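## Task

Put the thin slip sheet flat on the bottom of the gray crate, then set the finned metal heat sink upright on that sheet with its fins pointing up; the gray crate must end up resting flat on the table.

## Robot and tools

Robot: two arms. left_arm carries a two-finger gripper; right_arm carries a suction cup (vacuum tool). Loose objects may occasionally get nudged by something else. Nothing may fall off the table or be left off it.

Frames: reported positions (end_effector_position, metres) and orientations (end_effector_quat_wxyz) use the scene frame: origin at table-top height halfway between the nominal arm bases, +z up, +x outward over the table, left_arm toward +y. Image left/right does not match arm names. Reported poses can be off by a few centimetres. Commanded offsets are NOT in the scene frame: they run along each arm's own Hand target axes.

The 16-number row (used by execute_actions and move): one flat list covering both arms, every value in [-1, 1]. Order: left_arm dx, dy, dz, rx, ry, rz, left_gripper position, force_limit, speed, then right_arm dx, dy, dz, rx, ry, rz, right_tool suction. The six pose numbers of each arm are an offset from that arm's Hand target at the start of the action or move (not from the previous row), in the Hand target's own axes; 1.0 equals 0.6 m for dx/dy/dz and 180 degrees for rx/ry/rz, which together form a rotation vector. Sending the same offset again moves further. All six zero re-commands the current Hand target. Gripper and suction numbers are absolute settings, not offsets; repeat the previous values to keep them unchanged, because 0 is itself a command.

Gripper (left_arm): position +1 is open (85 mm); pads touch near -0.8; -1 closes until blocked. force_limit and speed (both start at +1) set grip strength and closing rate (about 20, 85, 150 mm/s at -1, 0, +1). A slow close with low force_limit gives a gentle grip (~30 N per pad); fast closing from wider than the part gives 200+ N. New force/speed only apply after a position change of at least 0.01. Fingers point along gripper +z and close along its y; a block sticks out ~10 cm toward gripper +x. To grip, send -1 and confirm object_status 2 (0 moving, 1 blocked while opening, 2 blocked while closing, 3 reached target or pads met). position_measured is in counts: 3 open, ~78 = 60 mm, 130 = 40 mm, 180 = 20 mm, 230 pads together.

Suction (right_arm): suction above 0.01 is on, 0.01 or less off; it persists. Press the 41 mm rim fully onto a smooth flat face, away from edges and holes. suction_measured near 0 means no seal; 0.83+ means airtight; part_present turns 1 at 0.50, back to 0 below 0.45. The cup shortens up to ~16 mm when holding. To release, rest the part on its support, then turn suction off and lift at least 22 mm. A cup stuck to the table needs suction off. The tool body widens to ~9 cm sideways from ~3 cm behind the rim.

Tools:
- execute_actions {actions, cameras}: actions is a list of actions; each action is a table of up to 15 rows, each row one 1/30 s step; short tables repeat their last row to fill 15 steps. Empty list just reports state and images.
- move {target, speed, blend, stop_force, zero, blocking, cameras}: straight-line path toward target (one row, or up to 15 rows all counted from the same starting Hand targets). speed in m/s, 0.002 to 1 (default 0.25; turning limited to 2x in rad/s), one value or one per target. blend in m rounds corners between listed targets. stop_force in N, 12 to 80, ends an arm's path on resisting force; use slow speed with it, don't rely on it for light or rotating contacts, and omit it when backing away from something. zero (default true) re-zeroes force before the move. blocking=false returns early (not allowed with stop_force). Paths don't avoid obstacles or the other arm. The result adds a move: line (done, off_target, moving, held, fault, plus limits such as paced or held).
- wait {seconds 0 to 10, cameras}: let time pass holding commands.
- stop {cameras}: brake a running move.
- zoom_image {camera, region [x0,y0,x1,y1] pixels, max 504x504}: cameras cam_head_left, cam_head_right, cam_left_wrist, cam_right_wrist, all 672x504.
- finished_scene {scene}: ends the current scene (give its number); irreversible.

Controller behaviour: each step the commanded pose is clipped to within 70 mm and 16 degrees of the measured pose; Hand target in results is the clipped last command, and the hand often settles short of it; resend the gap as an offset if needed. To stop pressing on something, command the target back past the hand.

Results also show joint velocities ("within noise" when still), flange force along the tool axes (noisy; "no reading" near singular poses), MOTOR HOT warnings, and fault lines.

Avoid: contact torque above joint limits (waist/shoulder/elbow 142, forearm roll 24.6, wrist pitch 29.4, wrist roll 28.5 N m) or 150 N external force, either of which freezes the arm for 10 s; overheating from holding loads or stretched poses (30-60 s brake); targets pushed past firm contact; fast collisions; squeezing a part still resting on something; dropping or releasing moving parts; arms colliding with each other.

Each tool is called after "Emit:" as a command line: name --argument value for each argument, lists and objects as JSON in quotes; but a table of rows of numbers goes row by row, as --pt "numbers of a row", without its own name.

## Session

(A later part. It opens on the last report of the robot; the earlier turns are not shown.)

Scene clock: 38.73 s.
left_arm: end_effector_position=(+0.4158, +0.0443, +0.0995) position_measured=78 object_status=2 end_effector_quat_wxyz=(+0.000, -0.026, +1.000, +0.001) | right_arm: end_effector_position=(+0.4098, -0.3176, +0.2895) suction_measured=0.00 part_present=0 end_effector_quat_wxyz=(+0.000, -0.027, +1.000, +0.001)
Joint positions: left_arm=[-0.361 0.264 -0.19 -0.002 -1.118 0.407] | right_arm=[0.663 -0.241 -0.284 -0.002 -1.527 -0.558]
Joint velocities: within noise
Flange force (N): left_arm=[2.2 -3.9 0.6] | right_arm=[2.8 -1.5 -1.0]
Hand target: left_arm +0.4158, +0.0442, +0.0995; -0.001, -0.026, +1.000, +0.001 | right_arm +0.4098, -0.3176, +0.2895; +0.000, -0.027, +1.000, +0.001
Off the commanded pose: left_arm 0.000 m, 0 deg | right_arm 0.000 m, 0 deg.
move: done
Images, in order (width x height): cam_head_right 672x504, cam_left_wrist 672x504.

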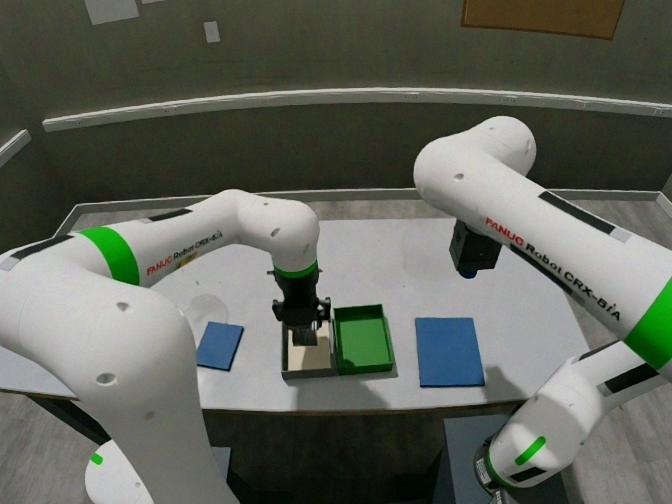

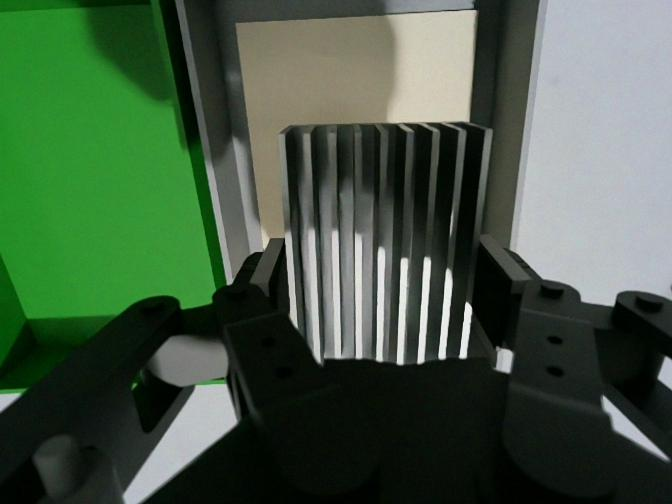

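Emit:
move --pt "0.007 0 0 0 0 -0.012 -1 -0.8 -1 0 0 0 0 0 0 0" --pt "0.007 0 0.1 0 0 -0.012 -1 -0.8 -1 0 0 0 0 0 0 0" --speed '[0.1,0.08]' --cameras '["cam_left_wrist","cam_head_right"]'

Emit:
move --target '[0,0,0.015,0,0,0,-1,-0.8,-1,0,0,0,0,0,0,0]' --speed 0.01 --stop_force 12 --cameras '["cam_left_wrist","cam_head_right"]'

Scene clock: 40.70 s.
left_arm: end_effector_position=(+0.4115, +0.0441, +0.0395) position_measured=78 object_status=2 end_effector_quat_wxyz=(+0.000, -0.044, +0.999, +0.001) | right_arm: end_effector_position=(+0.4098, -0.3176, +0.2895) suction_measured=0.00 part_present=0 end_effector_quat_wxyz=(+0.000, -0.027, +1.000, +0.001)
Joint positions: left_arm=[-0.364 0.332 -0.262 -0.002 -0.979 0.448] | right_arm=[0.663 -0.241 -0.284 -0.002 -1.527 -0.558]
Joint velocities: within noise
Flange force (N): left_arm=[0.8 -4.5 1.0] | right_arm=[1.3 -0.8 -1.0]
Hand target: left_arm +0.4115, +0.0441, +0.0395; -0.001, -0.044, +0.999, +0.001 | right_arm +0.4098, -0.3176, +0.2895; +0.000, -0.027, +1.000, +0.001
Off the commanded pose: left_arm 0.000 m, 0 deg | right_arm 0.000 m, 0 deg.
move: done
Images, in order (width x height): cam_head_right 672x504, cam_left_wrist 672x504.

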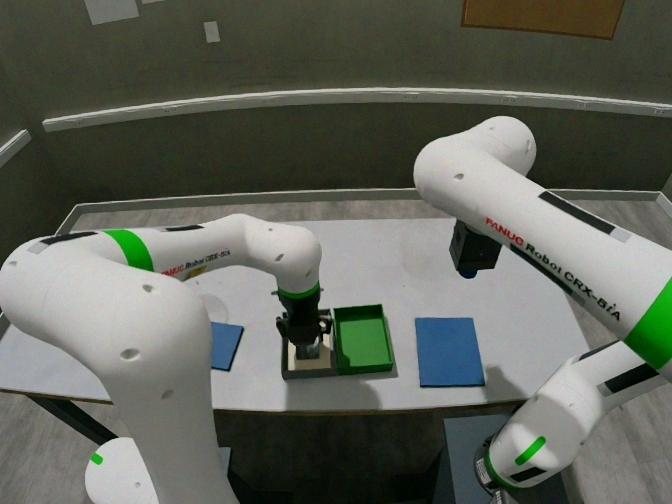

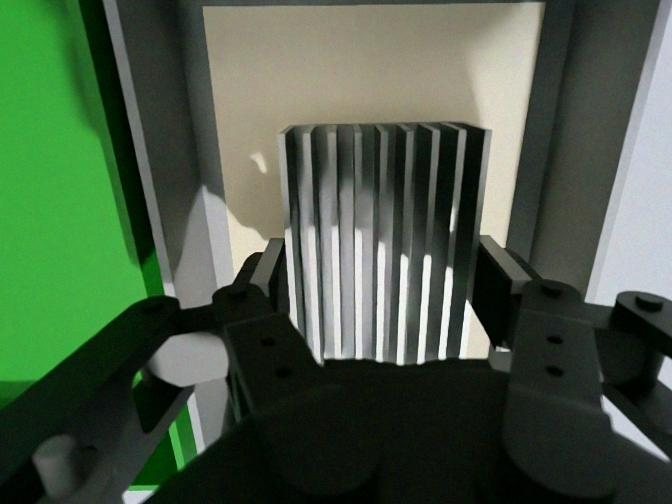

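Scene clock: 41.77 s.
left_arm: end_effector_position=(+0.4116, +0.0441, +0.0349) position_measured=78 object_status=2 end_effector_quat_wxyz=(+0.000, -0.044, +0.999, +0.001) | right_arm: end_effector_position=(+0.4098, -0.3176, +0.2895) suction_measured=0.00 part_present=0 end_effector_quat_wxyz=(+0.000, -0.027, +1.000, +0.001)
Joint positions: left_arm=[-0.364 0.339 -0.266 -0.002 -0.968 0.448] | right_arm=[0.663 -0.241 -0.284 -0.002 -1.527 -0.558]
Joint velocities: within noise
Flange force (N): left_arm=[2.0 0.2 -20.1] | right_arm=[1.3 -0.9 -2.0]
Hand target: left_arm +0.4116, +0.0441, +0.0349; +0.000, -0.044, +0.999, +0.001 (not the last commanded pose) | right_arm +0.4098, -0.3176, +0.2895; +0.000, -0.027, +1.000, +0.001
Off the commanded pose: left_arm 0.004 m, 0 deg | right_arm 0.000 m, 0 deg.
move: contact (left_arm)
Images, in order (width x height): cam_head_right 672x504, cam_left_wrist 672x504.

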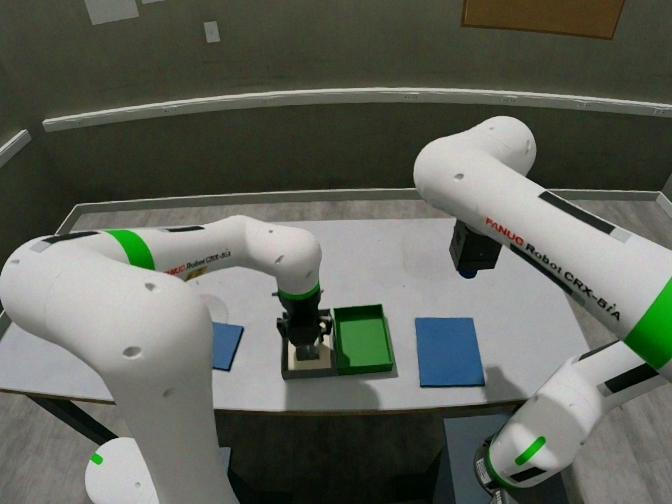

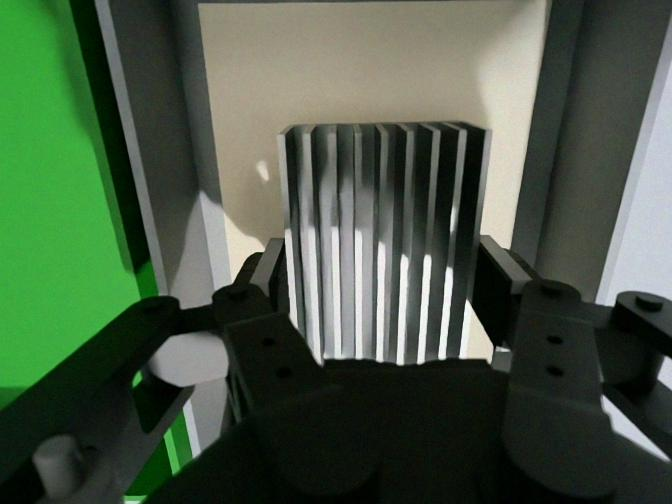

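Emit:
move --target '[0,0,0,0,0,0,0.68,-0.8,-1,0,0,0,0,0,0,0]' --speed 0.02 --cameras '[]'

Emit:
move --pt "0 0 -0.1 0 0 0 0.68 -0.8 -1 0 0 0 0 0 0 0" --pt "0 0.3 -0.3 0 0 0 0.68 -0.8 -1 0 0 0 0 0 0 0" --speed '[0.06,0.25]' --cameras '["cam_left_wrist","cam_head_right"]'

Emit:
zoom_image --camera "cam_head_right" --region '[240, 260, 420, 420]'

Scene clock: 43.10 s.
left_arm: end_effector_position=(+0.4115, +0.0441, +0.0348) position_measured=43 object_status=0 end_effector_quat_wxyz=(+0.000, -0.044, +0.999, +0.001) | right_arm: end_effector_position=(+0.4098, -0.3176, +0.2895) suction_measured=0.00 part_present=0 end_effector_quat_wxyz=(+0.000, -0.027, +1.000, +0.001)
Joint positions: left_arm=[-0.364 0.339 -0.266 -0.002 -0.968 0.448] | right_arm=[0.663 -0.241 -0.284 -0.002 -1.527 -0.558]
Joint velocities: within noise
Flange force (N): left_arm=[1.1 -4.1 -1.6] | right_arm=[1.9 -0.5 -0.6]
Hand target: left_arm +0.4116, +0.0441, +0.0349; +0.000, -0.044, +0.999, +0.001 | right_arm +0.4098, -0.3176, +0.2895; +0.000, -0.027, +1.000, +0.001
Off the commanded pose: left_arm 0.000 m, 0 deg | right_arm 0.000 m, 0 deg.
move: done
No camera images: "cameras" was empty.

Scene clock: 45.47 s.
left_arm: end_effector_position=(+0.3957, +0.2230, +0.2152) position_measured=44 object_status=3 end_effector_quat_wxyz=(+0.000, -0.044, +0.999, +0.001) | right_arm: end_effector_position=(+0.4098, -0.3176, +0.2895) suction_measured=0.00 part_present=0 end_effector_quat_wxyz=(+0.000, -0.027, +1.000, +0.001)
Joint positions: left_arm=[0.033 -0.07 -0.272 -0.002 -1.37 0.051] | right_arm=[0.663 -0.241 -0.284 -0.002 -1.527 -0.558]
Joint velocities: within noise
Flange force (N): left_arm=[-1.0 -3.8 -1.6] | right_arm=[2.6 -0.3 -0.5]
Hand target: left_arm +0.3958, +0.2230, +0.2152; +0.000, -0.044, +0.999, +0.001 | right_arm +0.4098, -0.3176, +0.2895; +0.000, -0.027, +1.000, +0.001
Off the commanded pose: left_arm 0.000 m, 0 deg | right_arm 0.000 m, 0 deg.
move: done
Images, in order (width x height): cam_head_right 672x504, cam_left_wrist 672x504.

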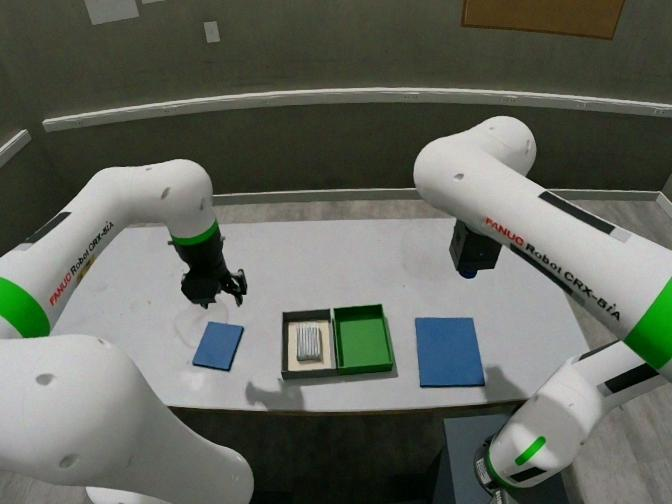

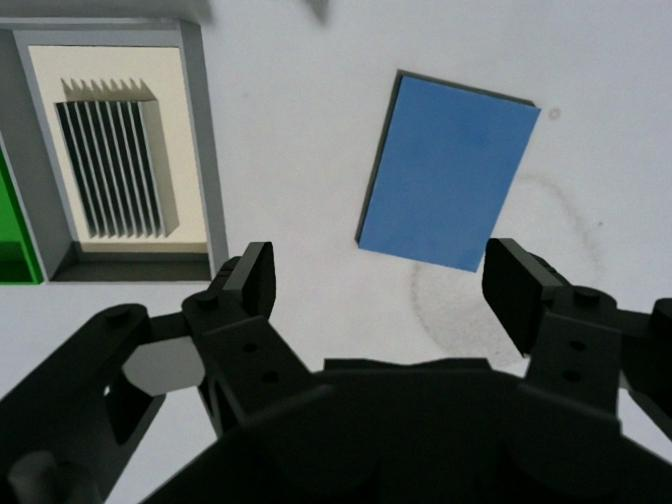

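Scaled by 2.800 from the camera's 672x504 image, which has a finer 960x720 frame.

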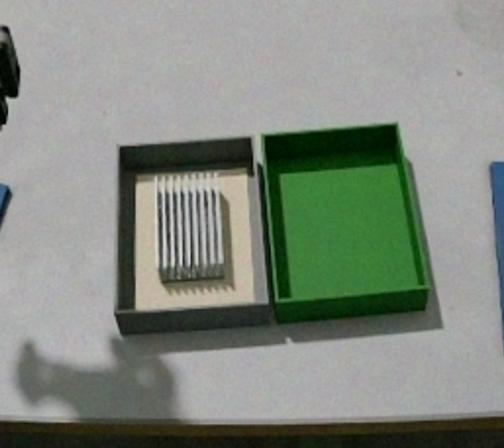

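Emit:
finished_scene --scene 2

The scene is finished: the task was done.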